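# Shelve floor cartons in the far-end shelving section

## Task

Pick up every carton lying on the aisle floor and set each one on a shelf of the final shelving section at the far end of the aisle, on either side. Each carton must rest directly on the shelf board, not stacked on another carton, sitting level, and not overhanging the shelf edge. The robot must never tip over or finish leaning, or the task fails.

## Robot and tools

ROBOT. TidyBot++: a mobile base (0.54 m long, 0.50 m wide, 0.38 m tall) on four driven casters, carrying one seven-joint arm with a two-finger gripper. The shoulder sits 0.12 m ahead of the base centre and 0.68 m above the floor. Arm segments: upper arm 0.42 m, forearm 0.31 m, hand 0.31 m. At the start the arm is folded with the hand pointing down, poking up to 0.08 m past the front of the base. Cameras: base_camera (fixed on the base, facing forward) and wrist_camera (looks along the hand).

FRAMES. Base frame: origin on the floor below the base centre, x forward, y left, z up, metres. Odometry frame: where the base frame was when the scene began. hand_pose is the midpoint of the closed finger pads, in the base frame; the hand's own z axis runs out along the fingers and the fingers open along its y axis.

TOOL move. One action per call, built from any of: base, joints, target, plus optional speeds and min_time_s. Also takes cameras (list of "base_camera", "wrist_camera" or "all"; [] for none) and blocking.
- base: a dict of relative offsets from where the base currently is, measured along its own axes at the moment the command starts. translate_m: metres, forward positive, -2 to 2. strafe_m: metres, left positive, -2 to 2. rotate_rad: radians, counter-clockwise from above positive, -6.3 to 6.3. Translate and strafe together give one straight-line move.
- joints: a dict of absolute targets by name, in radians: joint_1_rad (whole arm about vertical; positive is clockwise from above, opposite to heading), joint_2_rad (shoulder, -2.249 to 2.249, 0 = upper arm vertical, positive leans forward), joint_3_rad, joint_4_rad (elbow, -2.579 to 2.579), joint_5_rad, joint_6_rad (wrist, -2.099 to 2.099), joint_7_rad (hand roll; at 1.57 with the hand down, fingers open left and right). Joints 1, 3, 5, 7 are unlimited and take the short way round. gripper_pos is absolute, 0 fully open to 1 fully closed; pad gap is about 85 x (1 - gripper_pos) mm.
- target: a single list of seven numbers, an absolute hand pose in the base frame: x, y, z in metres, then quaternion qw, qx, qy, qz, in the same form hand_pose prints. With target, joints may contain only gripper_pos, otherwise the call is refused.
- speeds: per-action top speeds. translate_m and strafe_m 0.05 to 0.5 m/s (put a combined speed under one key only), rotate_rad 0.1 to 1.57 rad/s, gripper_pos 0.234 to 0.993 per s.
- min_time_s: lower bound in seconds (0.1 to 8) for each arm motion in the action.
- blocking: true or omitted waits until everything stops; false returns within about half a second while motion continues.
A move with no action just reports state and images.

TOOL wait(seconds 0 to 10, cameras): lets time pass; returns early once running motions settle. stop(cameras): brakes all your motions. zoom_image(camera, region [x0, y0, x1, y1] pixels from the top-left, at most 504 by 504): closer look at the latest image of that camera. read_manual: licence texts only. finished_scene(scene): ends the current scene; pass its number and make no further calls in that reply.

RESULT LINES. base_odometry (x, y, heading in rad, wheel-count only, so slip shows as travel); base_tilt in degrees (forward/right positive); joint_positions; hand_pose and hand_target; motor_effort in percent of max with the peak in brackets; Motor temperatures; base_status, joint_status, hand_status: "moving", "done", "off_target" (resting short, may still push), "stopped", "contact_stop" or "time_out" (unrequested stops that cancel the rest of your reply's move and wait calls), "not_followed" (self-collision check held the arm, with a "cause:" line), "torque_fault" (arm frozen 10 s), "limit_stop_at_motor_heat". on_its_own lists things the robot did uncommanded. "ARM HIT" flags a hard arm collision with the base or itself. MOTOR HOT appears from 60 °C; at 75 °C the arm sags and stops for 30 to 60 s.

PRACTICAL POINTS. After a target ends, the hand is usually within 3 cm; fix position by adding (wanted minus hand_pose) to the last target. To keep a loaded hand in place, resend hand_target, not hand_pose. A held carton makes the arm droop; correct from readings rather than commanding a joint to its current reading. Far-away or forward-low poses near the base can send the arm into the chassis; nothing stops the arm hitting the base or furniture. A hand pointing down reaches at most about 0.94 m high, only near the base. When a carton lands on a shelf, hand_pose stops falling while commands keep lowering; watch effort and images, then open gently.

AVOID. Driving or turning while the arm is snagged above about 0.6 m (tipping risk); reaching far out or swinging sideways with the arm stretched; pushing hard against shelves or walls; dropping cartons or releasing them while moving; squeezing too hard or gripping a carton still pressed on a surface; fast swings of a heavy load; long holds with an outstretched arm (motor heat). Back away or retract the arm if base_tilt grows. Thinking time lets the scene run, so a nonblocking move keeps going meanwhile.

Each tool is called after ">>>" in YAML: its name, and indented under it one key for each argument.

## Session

>>> move:
  joints: {"joint_6_rad": 0.35}
  base: {"rotate_rad": 1.2}
  cameras: ["wrist_camera"]

>>> move:
  base: {"rotate_rad": 1.3}
  cameras: ["wrist_camera"]

>>> move:
  base: {"rotate_rad": 1.3}
  cameras: ["wrist_camera"]

>>> move:
  base: {"rotate_rad": 1.3}
  cameras: ["wrist_camera"]

Scene clock: 2.03 s.
Motor temperatures (°C): [30 29 26 25 35 35 37]
move: done
base_odometry: x=+0.000 y=+0.000 heading=+1.200
base_tilt: forward=-0.2 right=+0.1
base_status: done
joint_positions: joint_1_rad=-0.032 joint_2_rad=-0.395 joint_3_rad=+3.136 joint_4_rad=-2.518 joint_5_rad=+0.033 joint_6_rad=+0.291 joint_7_rad=+1.568 gripper_pos=+0.000
joint_status: all done
motor_effort: joint_1_rad=+0(1) joint_2_rad=-5(6) joint_3_rad=+2(3) joint_4_rad=+18(19) joint_5_rad=+1(2) joint_6_rad=+10(10) joint_7_rad=+0(1)
hand_pose: x=+0.5250 y=+0.0200 z=+0.8249 quat_wxyz=(-0.005, +0.793, +0.030, +0.609)
hand_target: x=+0.5298 y=+0.0208 z=+0.8444 quat_wxyz=(-0.006, +0.773, +0.030, +0.633)
hand_status: not commanded
Images, in order (width x height): wrist_camera 644x476.

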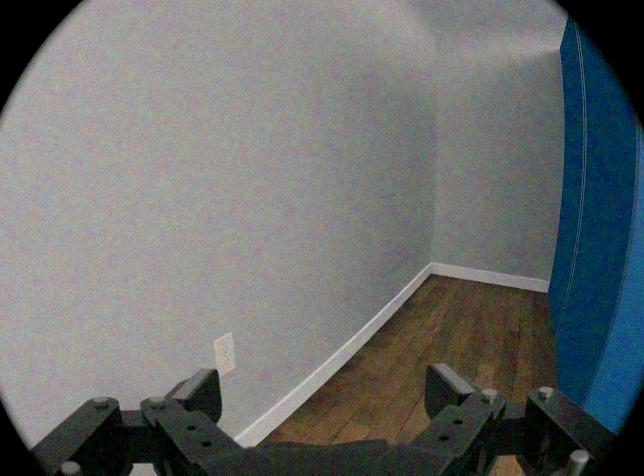

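Scene clock: 4.17 s.
move: done
base_odometry: x=+0.000 y=+0.000 heading=+2.500
base_tilt: forward=-0.2 right=+0.1
base_status: done
joint_positions: joint_1_rad=-0.032 joint_2_rad=-0.395 joint_3_rad=+3.136 joint_4_rad=-2.518 joint_5_rad=+0.033 joint_6_rad=+0.291 joint_7_rad=+1.568 gripper_pos=+0.000
joint_status: not commanded
motor_effort: joint_1_rad=+0(1) joint_2_rad=-5(6) joint_3_rad=+2(3) joint_4_rad=+18(19) joint_5_rad=+1(2) joint_6_rad=+9(10) joint_7_rad=+0(1)
hand_pose: x=+0.5250 y=+0.0200 z=+0.8249 quat_wxyz=(-0.005, +0.793, +0.030, +0.609)
hand_target: x=+0.5298 y=+0.0208 z=+0.8444 quat_wxyz=(-0.006, +0.773, +0.030, +0.633)
hand_status: not commanded
Images, in order (width x height): wrist_camera 644x476.

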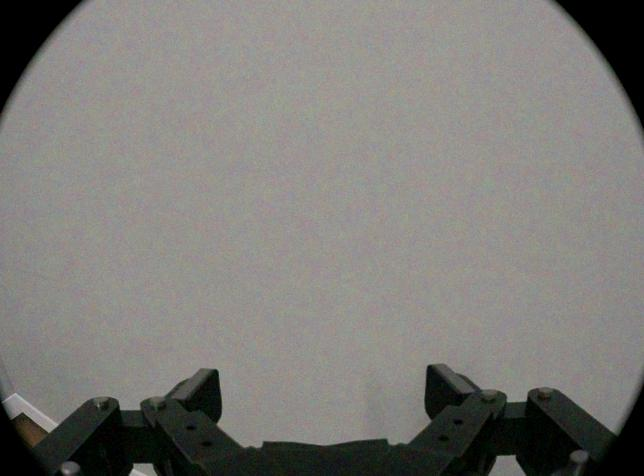

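Scene clock: 6.27 s.
move: done
base_odometry: x=+0.000 y=+0.000 heading=-2.484
base_tilt: forward=-0.2 right=+0.1
base_status: done
joint_positions: joint_1_rad=-0.032 joint_2_rad=-0.395 joint_3_rad=+3.136 joint_4_rad=-2.518 joint_5_rad=+0.033 joint_6_rad=+0.291 joint_7_rad=+1.568 gripper_pos=+0.000
joint_status: not commanded
motor_effort: joint_1_rad=+0(1) joint_2_rad=-5(6) joint_3_rad=+1(3) joint_4_rad=+19(19) joint_5_rad=+1(2) joint_6_rad=+8(10) joint_7_rad=+0(1)
hand_pose: x=+0.5250 y=+0.0200 z=+0.8249 quat_wxyz=(-0.005, +0.793, +0.030, +0.609)
hand_target: x=+0.5298 y=+0.0208 z=+0.8444 quat_wxyz=(-0.006, +0.773, +0.030, +0.633)
hand_status: not commanded
Images, in order (width x height): wrist_camera 644x476.

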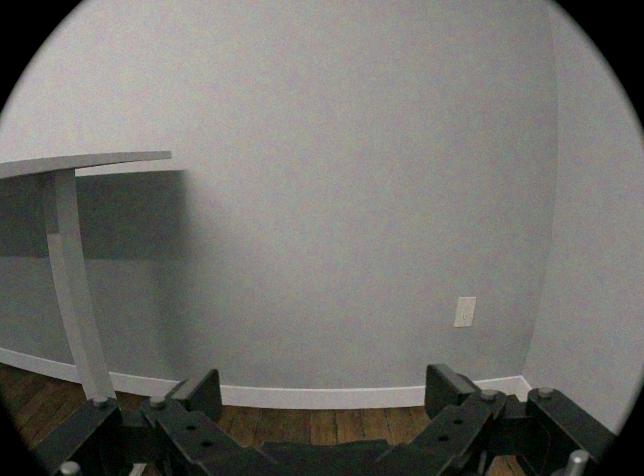

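Scene clock: 8.40 s.
move: done
base_odometry: x=+0.000 y=+0.000 heading=-1.184
base_tilt: forward=-0.2 right=+0.1
base_status: done
joint_positions: joint_1_rad=-0.032 joint_2_rad=-0.395 joint_3_rad=+3.136 joint_4_rad=-2.518 joint_5_rad=+0.033 joint_6_rad=+0.291 joint_7_rad=+1.568 gripper_pos=+0.000
joint_status: not commanded
motor_effort: joint_1_rad=+0(2) joint_2_rad=-5(6) joint_3_rad=+1(3) joint_4_rad=+19(19) joint_5_rad=+1(2) joint_6_rad=+9(10) joint_7_rad=+0(1)
hand_pose: x=+0.5250 y=+0.0200 z=+0.8249 quat_wxyz=(-0.005, +0.793, +0.030, +0.609)
hand_target: x=+0.5298 y=+0.0208 z=+0.8444 quat_wxyz=(-0.006, +0.773, +0.030, +0.633)
hand_status: not commanded
Images, in order (width x height): wrist_camera 644x476.

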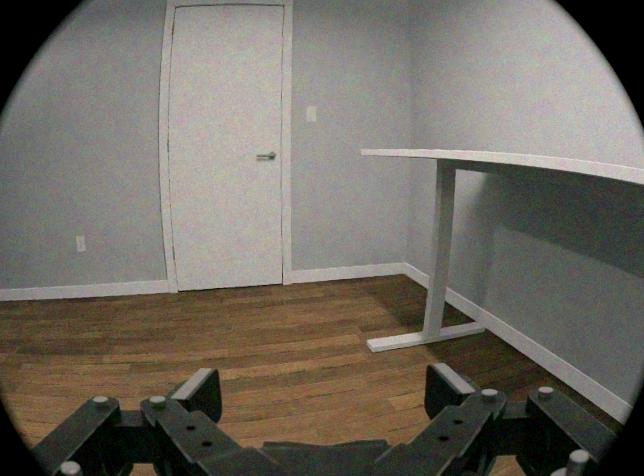

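>>> move:
  base: {"rotate_rad": 1.45}
  cameras: ["all"]

Scene clock: 17.47 s.
move: done
base_odometry: x=+0.000 y=+0.000 heading=+0.266
base_tilt: forward=-0.2 right=+0.1
base_status: done
joint_positions: joint_1_rad=-0.032 joint_2_rad=-0.395 joint_3_rad=+3.136 joint_4_rad=-2.518 joint_5_rad=+0.033 joint_6_rad=+0.291 joint_7_rad=+1.568 gripper_pos=+0.000
joint_status: not commanded
motor_effort: joint_1_rad=-1(1) joint_2_rad=-5(6) joint_3_rad=+1(3) joint_4_rad=+18(19) joint_5_rad=+1(2) joint_6_rad=+10(10) joint_7_rad=+0(1)
hand_pose: x=+0.5250 y=+0.0200 z=+0.8249 quat_wxyz=(-0.005, +0.793, +0.030, +0.609)
hand_target: x=+0.5298 y=+0.0208 z=+0.8444 quat_wxyz=(-0.006, +0.773, +0.030, +0.633)
hand_status: not commanded
pictures: base_camera, wrist_camera
Images, in order (width x height): base_camera 644x364, wrist_camera 644x476.

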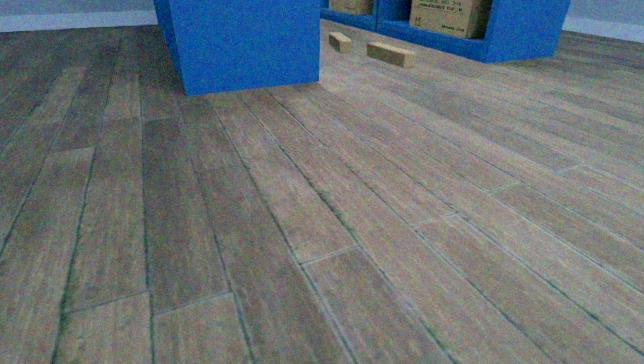

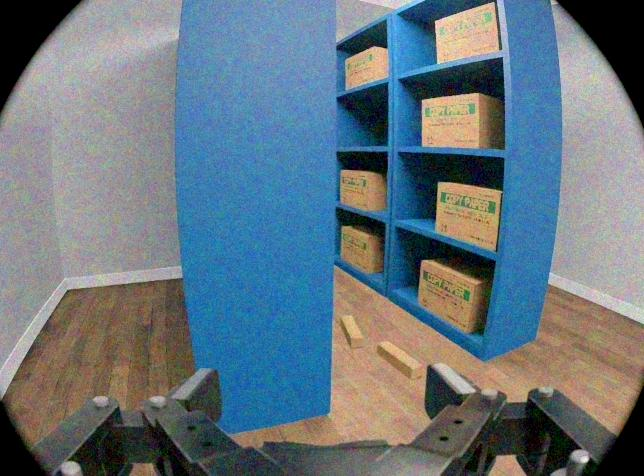

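>>> move:
  base: {"translate_m": 1.0, "strafe_m": -0.6, "rotate_rad": 0.42}
  cameras: ["all"]

Scene clock: 36.07 s.
move: done
base_odometry: x=+1.123 y=-0.316 heading=+0.686
base_tilt: forward=-0.2 right=+0.1
base_status: done
joint_positions: joint_1_rad=-0.032 joint_2_rad=-0.395 joint_3_rad=+3.136 joint_4_rad=-2.518 joint_5_rad=+0.033 joint_6_rad=+0.291 joint_7_rad=+1.568 gripper_pos=+0.000
joint_status: not commanded
motor_effort: joint_1_rad=-1(1) joint_2_rad=-5(6) joint_3_rad=+2(3) joint_4_rad=+18(19) joint_5_rad=+1(2) joint_6_rad=+10(10) joint_7_rad=+0(1)
hand_pose: x=+0.5250 y=+0.0200 z=+0.8251 quat_wxyz=(-0.006, +0.792, +0.030, +0.609)
hand_target: x=+0.5298 y=+0.0208 z=+0.8444 quat_wxyz=(-0.006, +0.773, +0.030, +0.633)
hand_status: not commanded
pictures: base_camera, wrist_camera
Images, in order (width x height): base_camera 644x364, wrist_camera 644x476.

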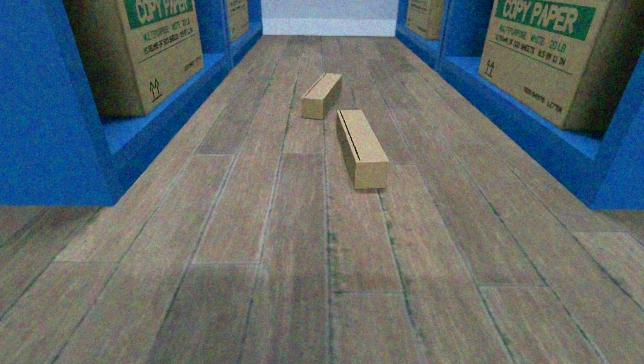

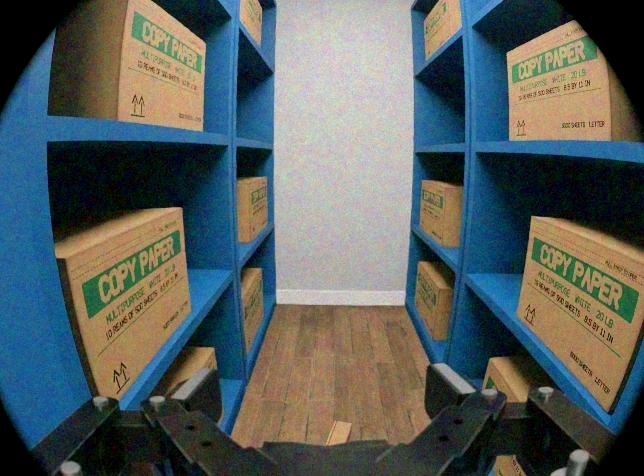

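>>> zoom_image:
  camera: "wrist_camera"
  region: [380, 100, 500, 400]

>>> zoom_image:
  camera: "wrist_camera"
  region: [200, 100, 320, 400]

Scaled by 1.680.

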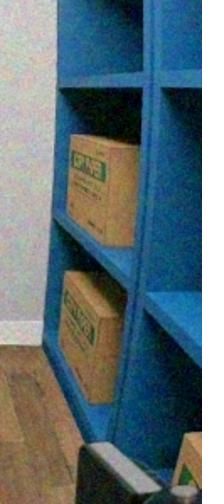

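Scaled by 1.680.

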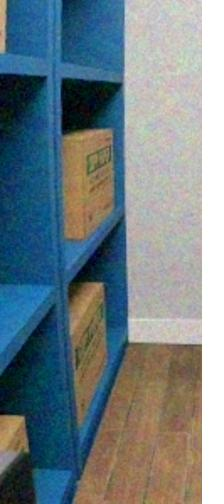

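>>> move:
  base: {"translate_m": 0.165, "strafe_m": -0.131}
  joints: {"joint_1_rad": -0.105, "joint_2_rad": 1.70, "joint_3_rad": 3.1416, "joint_4_rad": -1.62, "joint_5_rad": 0.0, "joint_6_rad": 1.0, "joint_7_rad": 1.571}
  min_time_s: 3
  cameras: ["all"]

Scene clock: 117.03 s.
move: done
base_odometry: x=+1.333 y=-0.313 heading=+0.686
base_tilt: forward=-0.2 right=+0.1
base_status: done
joint_positions: joint_1_rad=-0.080 joint_2_rad=+1.657 joint_3_rad=+3.136 joint_4_rad=-1.637 joint_5_rad=+0.033 joint_6_rad=+0.941 joint_7_rad=+1.568 gripper_pos=+0.000
joint_status: all done
motor_effort: joint_1_rad=+0(2) joint_2_rad=-35(38) joint_3_rad=+0(3) joint_4_rad=+3(19) joint_5_rad=+1(2) joint_6_rad=+7(11) joint_7_rad=+0(1)
hand_pose: x=+0.7086 y=+0.0597 z=+0.1159 quat_wxyz=(-0.027, +0.922, +0.048, +0.384)
hand_target: x=+0.7050 y=+0.0631 z=+0.1062 quat_wxyz=(-0.021, +0.916, +0.048, +0.399)
hand_status: not commanded
pictures: base_camera, wrist_camera
Images, in order (width x height): base_camera 644x364, wrist_camera 644x476.

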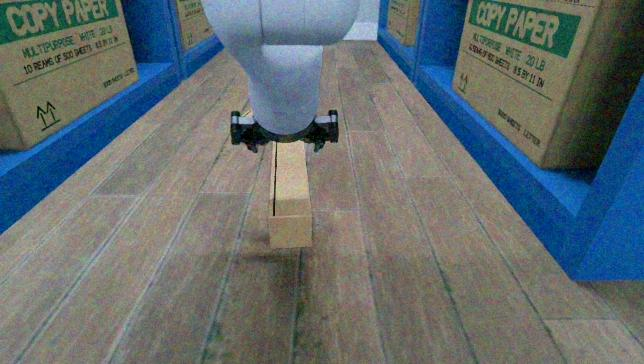

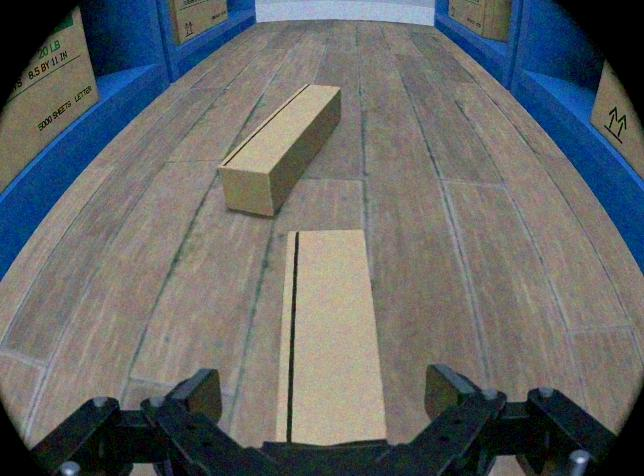

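>>> move:
  base: {"strafe_m": -0.005, "translate_m": -0.006}
  joints: {"joint_2_rad": 1.85, "joint_4_rad": -1.48}
  min_time_s: 2

>>> move:
  joints: {"joint_2_rad": 1.91, "joint_4_rad": -1.425}
  min_time_s: 1.5
  cameras: ["wrist_camera"]

Scene clock: 127.70 s.
move: done
base_odometry: x=+1.332 y=-0.321 heading=+0.686
base_tilt: forward=-0.1 right=+0.1
base_status: done
joint_positions: joint_1_rad=-0.083 joint_2_rad=+1.803 joint_3_rad=+3.136 joint_4_rad=-1.496 joint_5_rad=+0.033 joint_6_rad=+0.942 joint_7_rad=+1.568 gripper_pos=+0.000
joint_status: all done
motor_effort: joint_1_rad=+0(2) joint_2_rad=-34(35) joint_3_rad=+0(1) joint_4_rad=+2(4) joint_5_rad=+1(2) joint_6_rad=+6(8) joint_7_rad=-1(1)
hand_pose: x=+0.6957 y=+0.0603 z=+0.0542 quat_wxyz=(-0.027, +0.923, +0.049, +0.381)
hand_target: x=+0.6871 y=+0.0612 z=+0.0428 quat_wxyz=(-0.021, +0.918, +0.048, +0.394)
hand_status: not commanded
pictures: none

Scene clock: 129.50 s.
move: done
base_odometry: x=+1.332 y=-0.321 heading=+0.686
base_tilt: forward=-0.2 right=+0.1
base_status: not commanded
joint_positions: joint_1_rad=-0.083 joint_2_rad=+1.861 joint_3_rad=+3.136 joint_4_rad=-1.442 joint_5_rad=+0.033 joint_6_rad=+0.944 joint_7_rad=+1.568 gripper_pos=+0.000
joint_status: all done
motor_effort: joint_1_rad=+0(1) joint_2_rad=-33(35) joint_3_rad=+0(1) joint_4_rad=+3(3) joint_5_rad=+1(2) joint_6_rad=+6(8) joint_7_rad=+0(1)
hand_pose: x=+0.6882 y=+0.0596 z=+0.0307 quat_wxyz=(-0.027, +0.923, +0.049, +0.381)
hand_target: x=+0.6769 y=+0.0601 z=+0.0179 quat_wxyz=(-0.021, +0.918, +0.048, +0.392)
hand_status: not commanded
Images, in order (width x height): wrist_camera 644x476.

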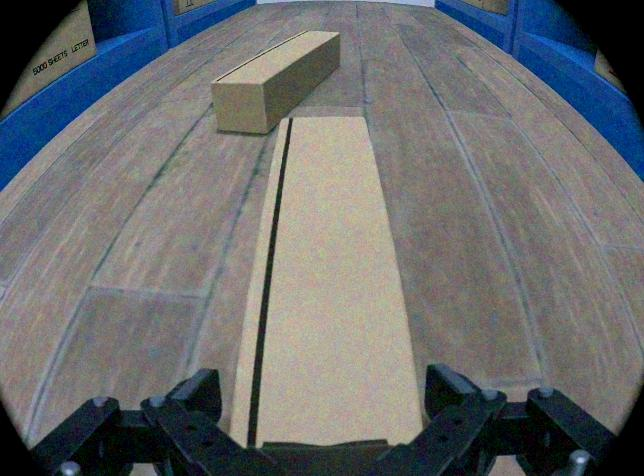

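>>> move:
  joints: {"gripper_pos": 0.367}
  speeds: {"gripper_pos": 0.234}

>>> move:
  joints: {"joint_2_rad": 1.70, "joint_4_rad": -1.55, "joint_6_rad": 0.99}
  min_time_s: 2
  cameras: ["wrist_camera"]

>>> move:
  base: {"translate_m": -0.26}
  joints: {"joint_1_rad": -0.93}
  min_time_s: 3
  cameras: ["all"]

Scene clock: 138.83 s.
move: off_target
base_odometry: x=+1.332 y=-0.321 heading=+0.686
base_tilt: forward=-0.2 right=+0.1
base_status: not commanded
joint_positions: joint_1_rad=-0.084 joint_2_rad=+1.861 joint_3_rad=+3.136 joint_4_rad=-1.441 joint_5_rad=+0.030 joint_6_rad=+0.970 joint_7_rad=+1.568 gripper_pos=+0.359
joint_status: gripper_pos off_target (ended at +0.359, target +0.367)
motor_effort: joint_1_rad=+0(2) joint_2_rad=-28(33) joint_3_rad=+0(1) joint_4_rad=+3(4) joint_5_rad=+2(3) joint_6_rad=+4(7) joint_7_rad=-1(1)
hand_pose: x=+0.6946 y=+0.0605 z=+0.0367 quat_wxyz=(-0.027, +0.918, +0.049, +0.393)
hand_target: x=+0.6769 y=+0.0601 z=+0.0179 quat_wxyz=(-0.021, +0.918, +0.048, +0.392)
hand_status: not commanded
pictures: none

Scene clock: 141.17 s.
move: done
base_odometry: x=+1.332 y=-0.321 heading=+0.686
base_tilt: forward=-0.2 right=+0.1
base_status: not commanded
joint_positions: joint_1_rad=-0.084 joint_2_rad=+1.752 joint_3_rad=+3.136 joint_4_rad=-1.537 joint_5_rad=+0.030 joint_6_rad=+0.970 joint_7_rad=+1.568 gripper_pos=+0.359
joint_status: all done
motor_effort: joint_1_rad=+0(1) joint_2_rad=-34(35) joint_3_rad=+0(1) joint_4_rad=+3(4) joint_5_rad=+1(2) joint_6_rad=+8(8) joint_7_rad=+0(1)
hand_pose: x=+0.7115 y=+0.0621 z=+0.0834 quat_wxyz=(-0.028, +0.915, +0.049, +0.399)
hand_target: x=+0.7389 y=+0.0667 z=+0.1171 quat_wxyz=(-0.022, +0.903, +0.048, +0.426)
hand_status: not commanded
Images, in order (width x height): wrist_camera 644x476.

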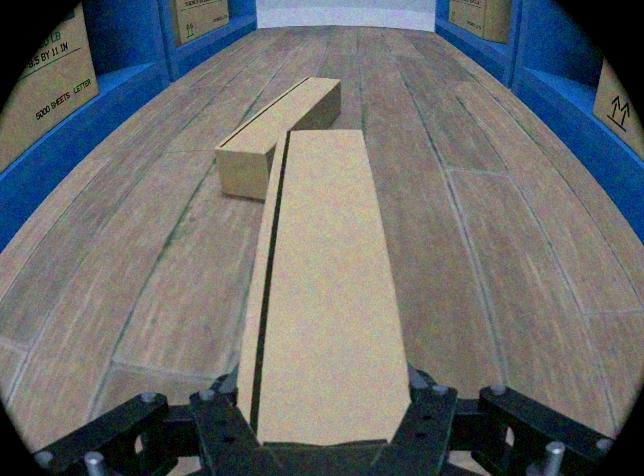

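Scene clock: 144.47 s.
move: done
base_odometry: x=+1.131 y=-0.486 heading=+0.686
base_tilt: forward=-0.2 right=+0.0
base_status: done
joint_positions: joint_1_rad=-0.917 joint_2_rad=+1.743 joint_3_rad=+3.136 joint_4_rad=-1.550 joint_5_rad=+0.029 joint_6_rad=+0.970 joint_7_rad=+1.568 gripper_pos=+0.359
joint_status: all done
motor_effort: joint_1_rad=-1(3) joint_2_rad=-34(37) joint_3_rad=+0(1) joint_4_rad=+3(5) joint_5_rad=+1(2) joint_6_rad=+8(9) joint_7_rad=+0(1)
hand_pose: x=+0.4713 y=+0.4787 z=+0.0862 quat_wxyz=(-0.186, +0.818, +0.414, +0.352)
hand_target: x=+0.4907 y=+0.5006 z=+0.1171 quat_wxyz=(-0.191, +0.808, +0.406, +0.381)
hand_status: not commanded
pictures: base_camera, wrist_camera
Images, in order (width x height): base_camera 644x364, wrist_camera 644x476.

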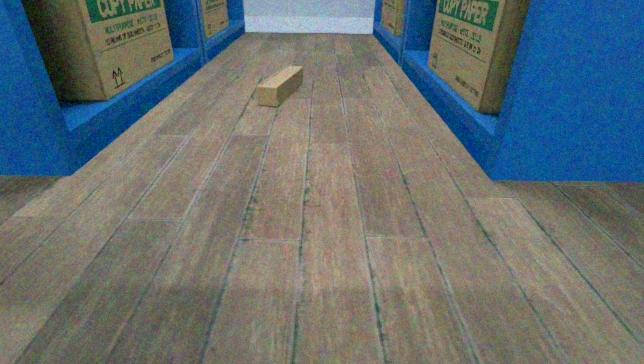

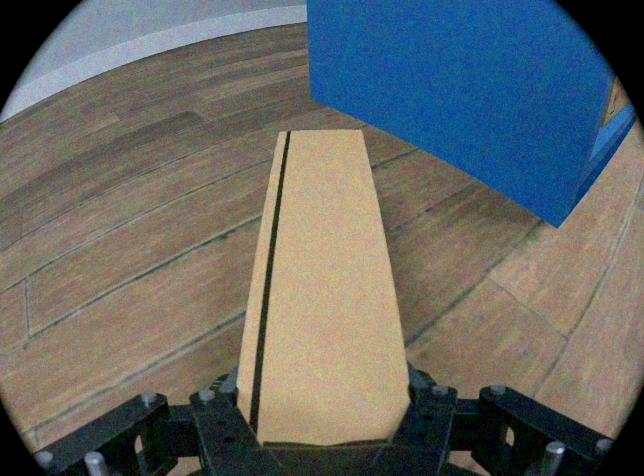

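>>> move:
  joints: {"joint_2_rad": 1.87, "joint_4_rad": -1.465}
  min_time_s: 2

>>> move:
  joints: {"joint_2_rad": 1.90, "joint_4_rad": -1.43}
  min_time_s: 1.5
  cameras: ["wrist_camera"]

Scene clock: 151.20 s.
move: done
base_odometry: x=+1.131 y=-0.486 heading=+0.686
base_tilt: forward=-0.2 right=+0.1
base_status: not commanded
joint_positions: joint_1_rad=-0.917 joint_2_rad=+1.827 joint_3_rad=+3.136 joint_4_rad=-1.483 joint_5_rad=+0.029 joint_6_rad=+0.970 joint_7_rad=+1.568 gripper_pos=+0.359
joint_status: all done
motor_effort: joint_1_rad=+0(1) joint_2_rad=-33(35) joint_3_rad=+1(1) joint_4_rad=+3(4) joint_5_rad=+1(2) joint_6_rad=+7(9) joint_7_rad=+0(1)
hand_pose: x=+0.4614 y=+0.4656 z=+0.0488 quat_wxyz=(-0.182, +0.822, +0.416, +0.345)
hand_target: x=+0.4552 y=+0.4531 z=+0.0317 quat_wxyz=(-0.174, +0.824, +0.413, +0.347)
hand_status: not commanded
pictures: none

Scene clock: 152.97 s.
move: done
base_odometry: x=+1.131 y=-0.486 heading=+0.686
base_tilt: forward=-0.2 right=+0.1
base_status: not commanded
joint_positions: joint_1_rad=-0.917 joint_2_rad=+1.853 joint_3_rad=+3.136 joint_4_rad=-1.449 joint_5_rad=+0.029 joint_6_rad=+0.970 joint_7_rad=+1.568 gripper_pos=+0.359
joint_status: all done
motor_effort: joint_1_rad=+0(1) joint_2_rad=-33(34) joint_3_rad=+0(1) joint_4_rad=+3(4) joint_5_rad=+1(2) joint_6_rad=+8(8) joint_7_rad=+0(1)
hand_pose: x=+0.4623 y=+0.4666 z=+0.0396 quat_wxyz=(-0.184, +0.820, +0.415, +0.348)
hand_target: x=+0.4545 y=+0.4521 z=+0.0205 quat_wxyz=(-0.175, +0.823, +0.413, +0.349)
hand_status: not commanded
Images, in order (width x height): wrist_camera 644x476.

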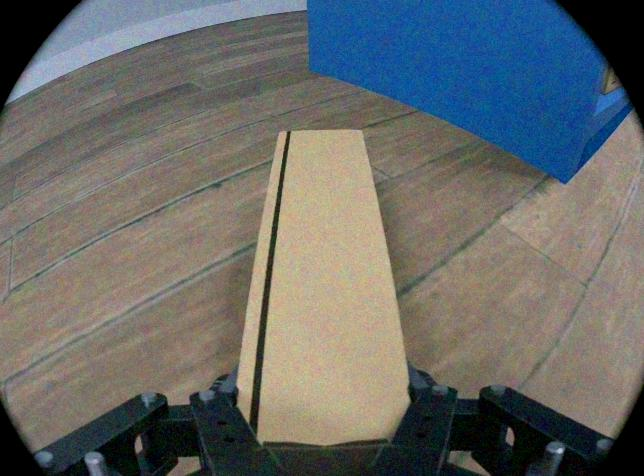

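>>> move:
  joints: {"joint_2_rad": 1.72, "joint_4_rad": -1.54}
  min_time_s: 1.5

>>> move:
  joints: {"joint_1_rad": -1.53}
  min_time_s: 2
  cameras: ["wrist_camera"]

>>> move:
  joints: {"joint_2_rad": 1.87, "joint_4_rad": -1.465}
  min_time_s: 1.5

>>> move:
  joints: {"joint_2_rad": 1.91, "joint_4_rad": -1.42}
  min_time_s: 1.5
  cameras: ["wrist_camera"]

Scene clock: 180.03 s.
move: done
base_odometry: x=+1.131 y=-0.486 heading=+0.686
base_tilt: forward=-0.2 right=+0.1
base_status: not commanded
joint_positions: joint_1_rad=-0.917 joint_2_rad=+1.770 joint_3_rad=+3.136 joint_4_rad=-1.528 joint_5_rad=+0.029 joint_6_rad=+0.970 joint_7_rad=+1.568 gripper_pos=+0.359
joint_status: all done
motor_effort: joint_1_rad=+0(1) joint_2_rad=-34(35) joint_3_rad=+0(1) joint_4_rad=+3(4) joint_5_rad=+1(2) joint_6_rad=+8(9) joint_7_rad=+0(1)
hand_pose: x=+0.4682 y=+0.4746 z=+0.0740 quat_wxyz=(-0.184, +0.819, +0.415, +0.350)
hand_target: x=+0.4869 y=+0.4956 z=+0.1068 quat_wxyz=(-0.189, +0.810, +0.407, +0.377)
hand_status: not commanded
pictures: none

Scene clock: 182.33 s.
move: done
base_odometry: x=+1.131 y=-0.486 heading=+0.686
base_tilt: forward=-0.2 right=+0.0
base_status: not commanded
joint_positions: joint_1_rad=-1.517 joint_2_rad=+1.770 joint_3_rad=+3.136 joint_4_rad=-1.528 joint_5_rad=+0.029 joint_6_rad=+0.970 joint_7_rad=+1.568 gripper_pos=+0.359
joint_status: all done
motor_effort: joint_1_rad=+0(3) joint_2_rad=-33(35) joint_3_rad=+0(1) joint_4_rad=+3(3) joint_5_rad=+1(2) joint_6_rad=+8(9) joint_7_rad=+0(1)
hand_pose: x=+0.1392 y=+0.5889 z=+0.0740 quat_wxyz=(-0.280, +0.660, +0.639, +0.280)
hand_target: x=+0.1428 y=+0.6168 z=+0.1068 quat_wxyz=(-0.292, +0.654, +0.628, +0.305)
hand_status: not commanded
Images, in order (width x height): wrist_camera 644x476.

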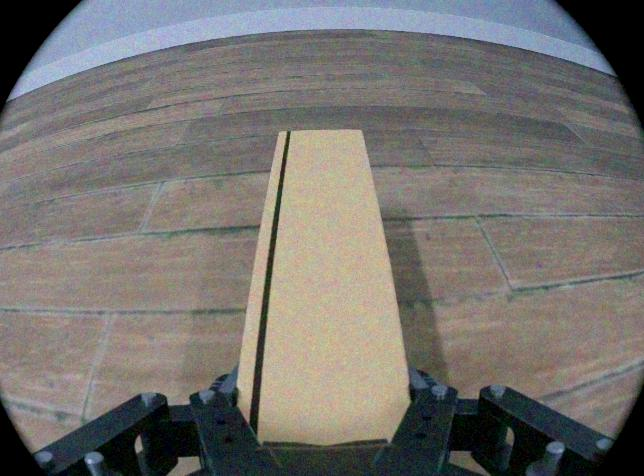

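Scene clock: 184.40 s.
move: done
base_odometry: x=+1.131 y=-0.486 heading=+0.686
base_tilt: forward=-0.2 right=+0.1
base_status: not commanded
joint_positions: joint_1_rad=-1.517 joint_2_rad=+1.831 joint_3_rad=+3.136 joint_4_rad=-1.482 joint_5_rad=+0.029 joint_6_rad=+0.970 joint_7_rad=+1.568 gripper_pos=+0.359
joint_status: all done
motor_effort: joint_1_rad=+0(1) joint_2_rad=-33(36) joint_3_rad=+0(1) joint_4_rad=+3(4) joint_5_rad=+1(2) joint_6_rad=+7(8) joint_7_rad=-1(1)
hand_pose: x=+0.1386 y=+0.5756 z=+0.0466 quat_wxyz=(-0.275, +0.662, +0.640, +0.275)
hand_target: x=+0.1407 y=+0.5638 z=+0.0317 quat_wxyz=(-0.269, +0.665, +0.638, +0.280)
hand_status: not commanded
pictures: none

Scene clock: 186.20 s.
move: done
base_odometry: x=+1.131 y=-0.486 heading=+0.686
base_tilt: forward=-0.2 right=+0.0
base_status: not commanded
joint_positions: joint_1_rad=-1.517 joint_2_rad=+1.859 joint_3_rad=+3.136 joint_4_rad=-1.440 joint_5_rad=+0.029 joint_6_rad=+0.970 joint_7_rad=+1.568 gripper_pos=+0.359
joint_status: all done
motor_effort: joint_1_rad=+0(1) joint_2_rad=-32(34) joint_3_rad=+0(1) joint_4_rad=+3(4) joint_5_rad=+0(2) joint_6_rad=+7(9) joint_7_rad=+0(1)
hand_pose: x=+0.1389 y=+0.5798 z=+0.0377 quat_wxyz=(-0.279, +0.660, +0.638, +0.280)
hand_target: x=+0.1406 y=+0.5612 z=+0.0165 quat_wxyz=(-0.270, +0.664, +0.638, +0.281)
hand_status: not commanded
Images, in order (width x height): wrist_camera 644x476.

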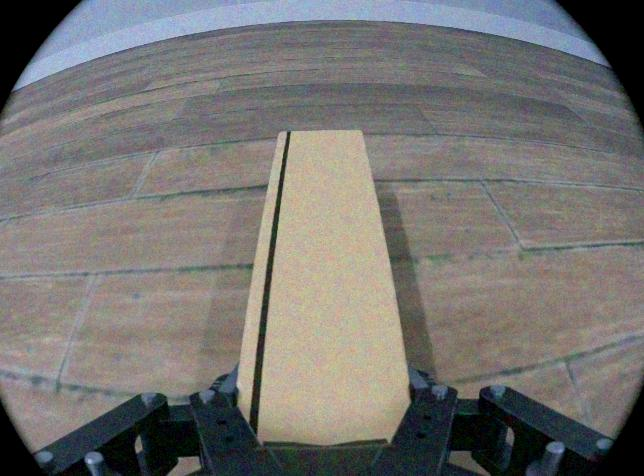

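>>> move:
  joints: {"gripper_pos": 0.0}
  speeds: {"gripper_pos": 0.234}

>>> move:
  joints: {"joint_2_rad": 1.60, "joint_4_rad": -1.70, "joint_6_rad": 0.98}
  min_time_s: 1.5
  cameras: ["wrist_camera"]

>>> move:
  joints: {"joint_1_rad": -0.06, "joint_2_rad": 1.4, "joint_4_rad": -1.85}

>>> move:
  base: {"translate_m": 0.60}
  cameras: ["base_camera"]

Scene clock: 199.80 s.
move: done
base_odometry: x=+1.131 y=-0.486 heading=+0.686
base_tilt: forward=-0.2 right=+0.1
base_status: not commanded
joint_positions: joint_1_rad=-1.517 joint_2_rad=+1.861 joint_3_rad=+3.136 joint_4_rad=-1.436 joint_5_rad=+0.029 joint_6_rad=+0.970 joint_7_rad=+1.568 gripper_pos=+0.000
joint_status: all done
motor_effort: joint_1_rad=+0(1) joint_2_rad=-33(34) joint_3_rad=+0(1) joint_4_rad=+3(3) joint_5_rad=+1(2) joint_6_rad=+7(8) joint_7_rad=+0(1)
hand_pose: x=+0.1389 y=+0.5803 z=+0.0370 quat_wxyz=(-0.280, +0.660, +0.638, +0.280)
hand_target: x=+0.1406 y=+0.5612 z=+0.0165 quat_wxyz=(-0.270, +0.664, +0.638, +0.281)
hand_status: not commanded
pictures: none

Scene clock: 201.60 s.
move: done
base_odometry: x=+1.131 y=-0.486 heading=+0.686
base_tilt: forward=-0.2 right=+0.0
base_status: not commanded
joint_positions: joint_1_rad=-1.517 joint_2_rad=+1.646 joint_3_rad=+3.136 joint_4_rad=-1.686 joint_5_rad=+0.029 joint_6_rad=+0.970 joint_7_rad=+1.568 gripper_pos=+0.000
joint_status: all done
motor_effort: joint_1_rad=+0(1) joint_2_rad=-34(34) joint_3_rad=+0(1) joint_4_rad=+2(3) joint_5_rad=+1(2) joint_6_rad=+7(8) joint_7_rad=+0(1)
hand_pose: x=+0.1384 y=+0.5784 z=+0.1200 quat_wxyz=(-0.269, +0.665, +0.643, +0.268)
hand_target: x=+0.1421 y=+0.5985 z=+0.1471 quat_wxyz=(-0.277, +0.661, +0.635, +0.288)
hand_status: not commanded
Images, in order (width x height): wrist_camera 644x476.

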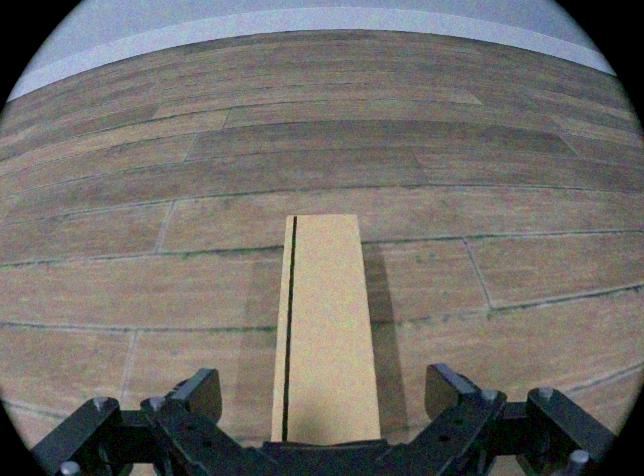

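Scene clock: 204.30 s.
move: done
base_odometry: x=+1.131 y=-0.485 heading=+0.686
base_tilt: forward=-0.2 right=+0.1
base_status: not commanded
joint_positions: joint_1_rad=-0.077 joint_2_rad=+1.456 joint_3_rad=+3.136 joint_4_rad=-1.835 joint_5_rad=+0.028 joint_6_rad=+0.970 joint_7_rad=+1.568 gripper_pos=+0.000
joint_status: all done
motor_effort: joint_1_rad=+0(3) joint_2_rad=-34(35) joint_3_rad=+0(2) joint_4_rad=+3(3) joint_5_rad=+1(2) joint_6_rad=+7(8) joint_7_rad=+0(1)
hand_pose: x=+0.7153 y=+0.0575 z=+0.2072 quat_wxyz=(-0.026, +0.916, +0.045, +0.398)
hand_target: x=+0.7367 y=+0.0385 z=+0.2405 quat_wxyz=(-0.013, +0.906, +0.027, +0.422)
hand_status: not commanded
pictures: none

Scene clock: 206.77 s.
move: done
base_odometry: x=+1.595 y=-0.105 heading=+0.687
base_tilt: forward=-0.2 right=+0.1
base_status: done
joint_positions: joint_1_rad=-0.077 joint_2_rad=+1.444 joint_3_rad=+3.136 joint_4_rad=-1.847 joint_5_rad=+0.027 joint_6_rad=+0.970 joint_7_rad=+1.568 gripper_pos=+0.000
joint_status: not commanded
motor_effort: joint_1_rad=+1(2) joint_2_rad=-34(36) joint_3_rad=+0(1) joint_4_rad=+3(4) joint_5_rad=+1(2) joint_6_rad=+6(8) joint_7_rad=+0(1)
hand_pose: x=+0.7146 y=+0.0570 z=+0.2121 quat_wxyz=(-0.026, +0.916, +0.045, +0.398)
hand_target: x=+0.7367 y=+0.0385 z=+0.2405 quat_wxyz=(-0.013, +0.906, +0.027, +0.422)
hand_status: not commanded
Images, in order (width x height): base_camera 644x364.

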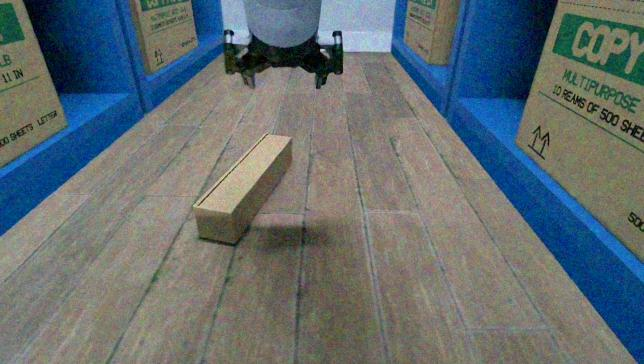

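>>> move:
  base: {"translate_m": -0.035, "strafe_m": 0.108}
  joints: {"joint_1_rad": -0.225, "joint_2_rad": 1.705, "joint_4_rad": -1.45, "joint_5_rad": 0.45, "joint_6_rad": 0.865}
  min_time_s: 2
  cameras: ["all"]

Scene clock: 240.73 s.
move: done
base_odometry: x=+1.499 y=-0.044 heading=+0.687
base_tilt: forward=-0.2 right=+0.1
base_status: done
joint_positions: joint_1_rad=-0.206 joint_2_rad=+1.659 joint_3_rad=+3.136 joint_4_rad=-1.467 joint_5_rad=+0.411 joint_6_rad=+0.914 joint_7_rad=+1.568 gripper_pos=+0.000
joint_status: all done
motor_effort: joint_1_rad=+0(4) joint_2_rad=-36(39) joint_3_rad=-1(2) joint_4_rad=+5(6) joint_5_rad=+1(2) joint_6_rad=+8(9) joint_7_rad=+0(1)
hand_pose: x=+0.7371 y=+0.2336 z=+0.1444 quat_wxyz=(-0.136, +0.852, +0.270, +0.428)
hand_target: x=+0.7032 y=+0.2408 z=+0.1064 quat_wxyz=(-0.139, +0.859, +0.300, +0.389)
hand_status: not commanded
pictures: base_camera, wrist_camera
Images, in order (width x height): base_camera 644x364, wrist_camera 644x476.

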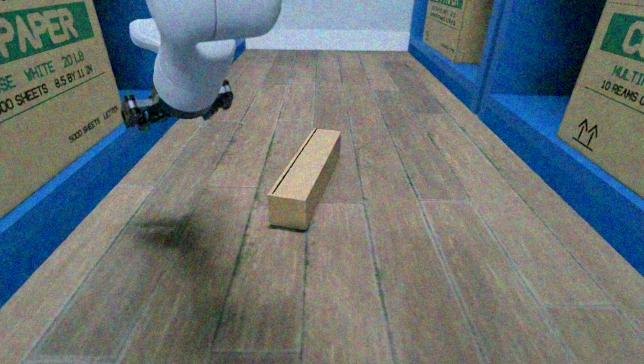

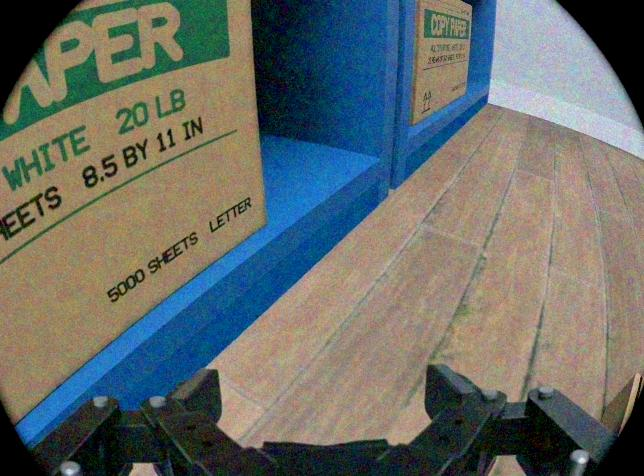

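>>> move:
  joints: {"joint_5_rad": -0.45, "joint_6_rad": 0.80}
  min_time_s: 2
  cameras: ["all"]

Scene clock: 251.37 s.
move: done
base_odometry: x=+1.499 y=-0.044 heading=+0.687
base_tilt: forward=-0.2 right=+0.1
base_status: not commanded
joint_positions: joint_1_rad=-0.206 joint_2_rad=+1.659 joint_3_rad=+3.136 joint_4_rad=-1.467 joint_5_rad=-0.412 joint_6_rad=+0.850 joint_7_rad=+1.568 gripper_pos=+0.000
joint_status: all done
motor_effort: joint_1_rad=+0(1) joint_2_rad=-37(38) joint_3_rad=+2(2) joint_4_rad=+5(6) joint_5_rad=+1(2) joint_6_rad=+6(9) joint_7_rad=+0(1)
hand_pose: x=+0.7651 y=+0.0437 z=+0.1277 quat_wxyz=(+0.037, +0.903, -0.097, +0.416)
hand_target: x=+0.7361 y=+0.0429 z=+0.0916 quat_wxyz=(+0.046, +0.918, -0.102, +0.381)
hand_status: not commanded
pictures: base_camera, wrist_camera
Images, in order (width x height): base_camera 644x364, wrist_camera 644x476.

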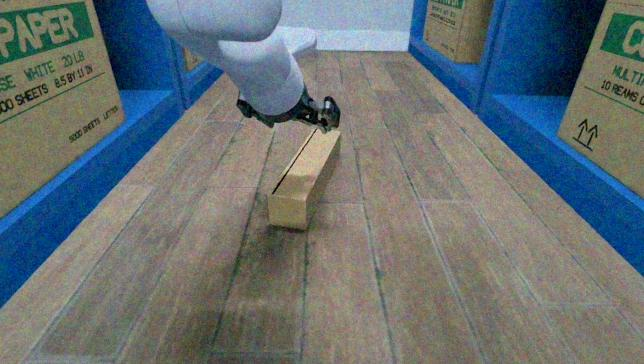

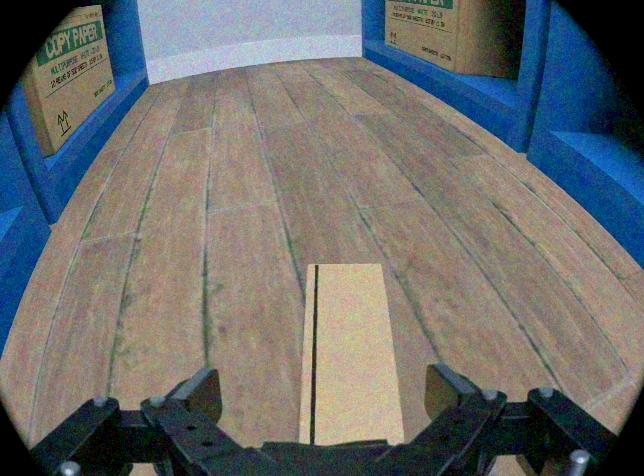

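>>> move:
  base: {"translate_m": -0.02, "strafe_m": -0.015}
  joints: {"joint_2_rad": 1.84, "joint_4_rad": -1.33, "joint_6_rad": 0.775}
  min_time_s: 2
  cameras: ["all"]

Scene clock: 263.43 s.
move: done
base_odometry: x=+1.493 y=-0.068 heading=+0.687
base_tilt: forward=-0.2 right=+0.1
base_status: done
joint_positions: joint_1_rad=-0.209 joint_2_rad=+1.791 joint_3_rad=+3.136 joint_4_rad=-1.349 joint_5_rad=-0.415 joint_6_rad=+0.824 joint_7_rad=+1.568 gripper_pos=+0.000
joint_status: all done
motor_effort: joint_1_rad=+0(2) joint_2_rad=-36(38) joint_3_rad=+2(3) joint_4_rad=+5(6) joint_5_rad=+1(2) joint_6_rad=+7(9) joint_7_rad=+0(1)
hand_pose: x=+0.7443 y=+0.0427 z=+0.0640 quat_wxyz=(+0.038, +0.911, -0.097, +0.398)
hand_target: x=+0.7116 y=+0.0398 z=+0.0278 quat_wxyz=(+0.047, +0.925, -0.102, +0.363)
hand_status: not commanded
pictures: base_camera, wrist_camera
Images, in order (width x height): base_camera 644x364, wrist_camera 644x476.

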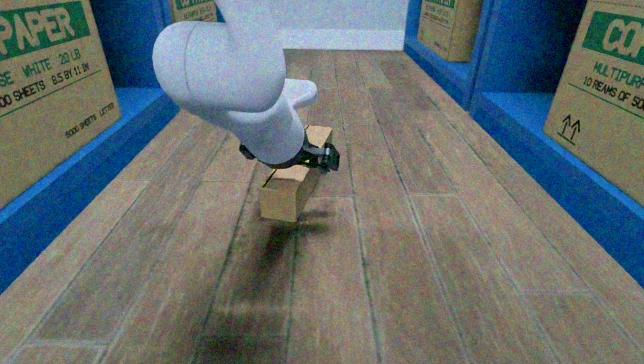

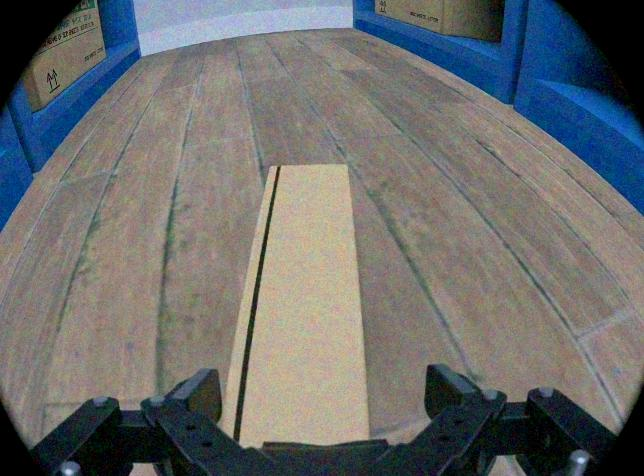

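>>> move:
  base: {"strafe_m": 0.009}
  joints: {"joint_2_rad": 1.865, "joint_4_rad": -1.305}
  min_time_s: 1.2

>>> move:
  joints: {"joint_2_rad": 1.918, "joint_4_rad": -1.253}
  min_time_s: 1.5
  cameras: ["all"]

Scene clock: 273.80 s.
move: done
base_odometry: x=+1.488 y=-0.061 heading=+0.687
base_tilt: forward=-0.2 right=+0.1
base_status: done
joint_positions: joint_1_rad=-0.217 joint_2_rad=+1.814 joint_3_rad=+3.136 joint_4_rad=-1.325 joint_5_rad=-0.416 joint_6_rad=+0.823 joint_7_rad=+1.568 gripper_pos=+0.000
joint_status: all done
motor_effort: joint_1_rad=+0(5) joint_2_rad=-36(36) joint_3_rad=+2(3) joint_4_rad=+5(5) joint_5_rad=+1(2) joint_6_rad=+7(8) joint_7_rad=+0(1)
hand_pose: x=+0.7420 y=+0.0468 z=+0.0545 quat_wxyz=(+0.037, +0.912, -0.094, +0.398)
hand_target: x=+0.7088 y=+0.0391 z=+0.0177 quat_wxyz=(+0.047, +0.925, -0.102, +0.363)
hand_status: not commanded
pictures: none

Scene clock: 275.60 s.
move: done
base_odometry: x=+1.488 y=-0.061 heading=+0.687
base_tilt: forward=-0.2 right=+0.0
base_status: not commanded
joint_positions: joint_1_rad=-0.217 joint_2_rad=+1.867 joint_3_rad=+3.136 joint_4_rad=-1.272 joint_5_rad=-0.416 joint_6_rad=+0.823 joint_7_rad=+1.568 gripper_pos=+0.000
joint_status: all done
motor_effort: joint_1_rad=+1(1) joint_2_rad=-35(37) joint_3_rad=+1(2) joint_4_rad=+5(6) joint_5_rad=+1(2) joint_6_rad=+7(8) joint_7_rad=-1(1)
hand_pose: x=+0.7367 y=+0.0455 z=+0.0335 quat_wxyz=(+0.037, +0.911, -0.094, +0.399)
hand_target: x=+0.7014 y=+0.0375 z=-0.0036 quat_wxyz=(+0.047, +0.925, -0.102, +0.363)
hand_status: not commanded
pictures: base_camera, wrist_camera
Images, in order (width x height): base_camera 644x364, wrist_camera 644x476.

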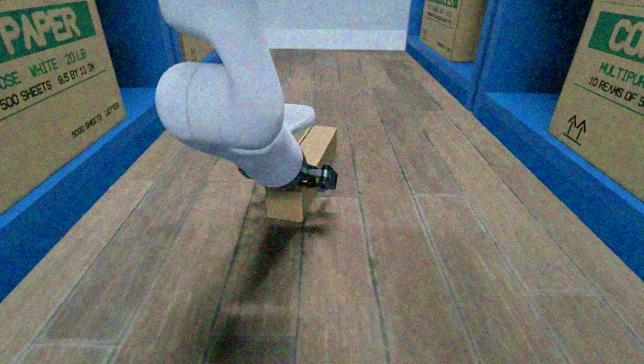

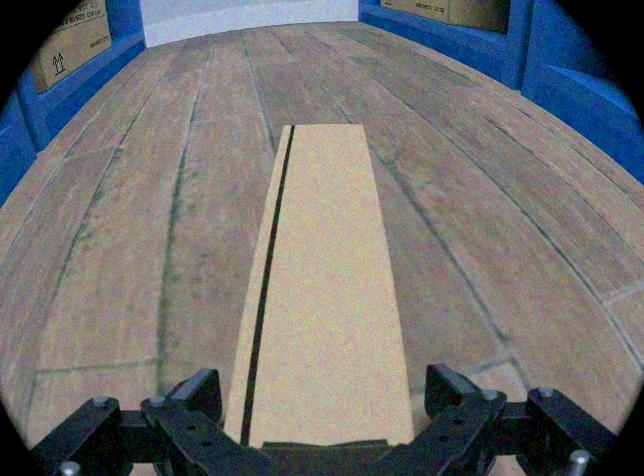

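>>> move:
  joints: {"gripper_pos": 0.367}
  speeds: {"gripper_pos": 0.234}

>>> move:
  joints: {"joint_2_rad": 1.72, "joint_4_rad": -1.33, "joint_6_rad": 0.72}
  min_time_s: 2
  cameras: ["all"]

Scene clock: 310.37 s.
move: done
base_odometry: x=+1.488 y=-0.061 heading=+0.687
base_tilt: forward=-0.2 right=+0.1
base_status: not commanded
joint_positions: joint_1_rad=-0.218 joint_2_rad=+1.866 joint_3_rad=+3.136 joint_4_rad=-1.268 joint_5_rad=-0.422 joint_6_rad=+0.823 joint_7_rad=+1.568 gripper_pos=+0.365
joint_status: all done
motor_effort: joint_1_rad=+1(2) joint_2_rad=-22(35) joint_3_rad=+1(2) joint_4_rad=+4(5) joint_5_rad=+2(3) joint_6_rad=-1(8) joint_7_rad=-1(1)
hand_pose: x=+0.7392 y=+0.0451 z=+0.0350 quat_wxyz=(+0.037, +0.910, -0.097, +0.401)
hand_target: x=+0.7014 y=+0.0375 z=-0.0036 quat_wxyz=(+0.047, +0.925, -0.102, +0.363)
hand_status: not commanded
pictures: none

Scene clock: 312.77 s.
move: done
base_odometry: x=+1.488 y=-0.061 heading=+0.687
base_tilt: forward=-0.2 right=+0.1
base_status: not commanded
joint_positions: joint_1_rad=-0.218 joint_2_rad=+1.773 joint_3_rad=+3.137 joint_4_rad=-1.319 joint_5_rad=-0.423 joint_6_rad=+0.765 joint_7_rad=+1.568 gripper_pos=+0.365
joint_status: all done
motor_effort: joint_1_rad=+0(3) joint_2_rad=-36(38) joint_3_rad=+2(3) joint_4_rad=+6(6) joint_5_rad=+1(3) joint_6_rad=+8(9) joint_7_rad=+0(1)
hand_pose: x=+0.7578 y=+0.0540 z=+0.0684 quat_wxyz=(+0.029, +0.914, -0.100, +0.393)
hand_target: x=+0.7727 y=+0.0594 z=+0.0901 quat_wxyz=(+0.025, +0.914, -0.110, +0.390)
hand_status: not commanded
pictures: base_camera, wrist_camera
Images, in order (width x height): base_camera 644x364, wrist_camera 644x476.

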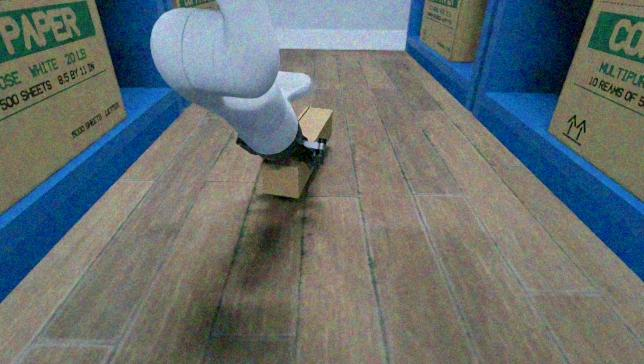

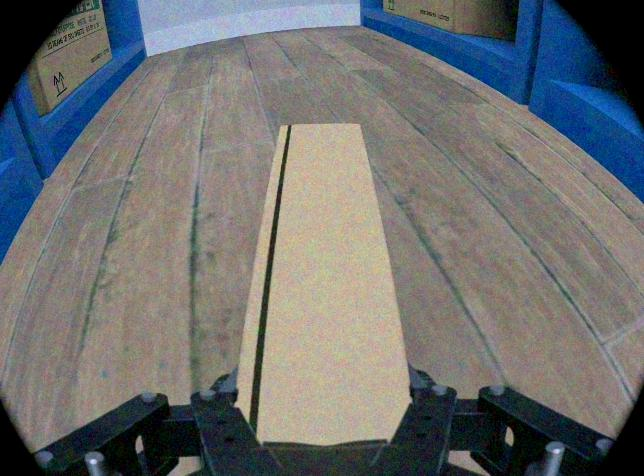

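>>> move:
  base: {"translate_m": 1.30, "strafe_m": 0.03}
  joints: {"joint_1_rad": 0.0, "joint_2_rad": -0.44, "joint_4_rad": -0.974, "joint_5_rad": 0.0, "joint_6_rad": -1.80}
  min_time_s: 4
  cameras: ["all"]

Scene clock: 324.57 s.
move: done
base_odometry: x=+2.474 y=+0.786 heading=+0.687
base_tilt: forward=-0.2 right=+0.1
base_status: done
joint_positions: joint_1_rad=-0.026 joint_2_rad=-0.426 joint_3_rad=+3.138 joint_4_rad=-1.001 joint_5_rad=-0.038 joint_6_rad=-1.751 joint_7_rad=+1.565 gripper_pos=+0.365
joint_status: all done
motor_effort: joint_1_rad=+0(10) joint_2_rad=+1(45) joint_3_rad=+2(9) joint_4_rad=+13(57) joint_5_rad=+1(3) joint_6_rad=+8(68) joint_7_rad=+0(4)
hand_pose: x=+0.3420 y=+0.0201 z=+1.1154 quat_wxyz=(-0.022, +0.918, +0.021, +0.396)
hand_target: x=+0.3247 y=+0.0013 z=+1.1179 quat_wxyz=(+0.000, +0.920, +0.000, +0.393)
hand_status: not commanded
pictures: base_camera, wrist_camera
Images, in order (width x height): base_camera 644x364, wrist_camera 644x476.

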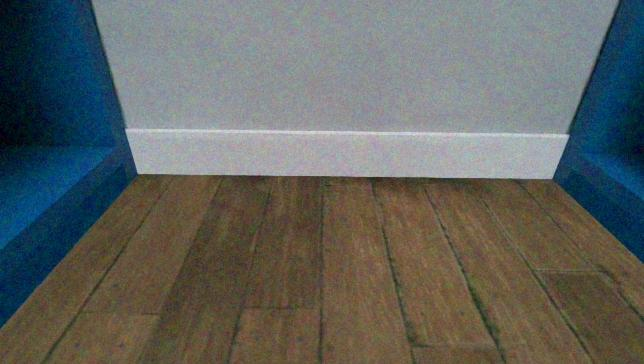

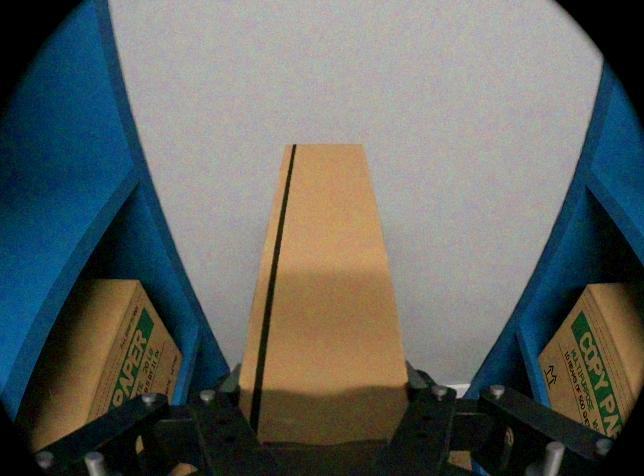

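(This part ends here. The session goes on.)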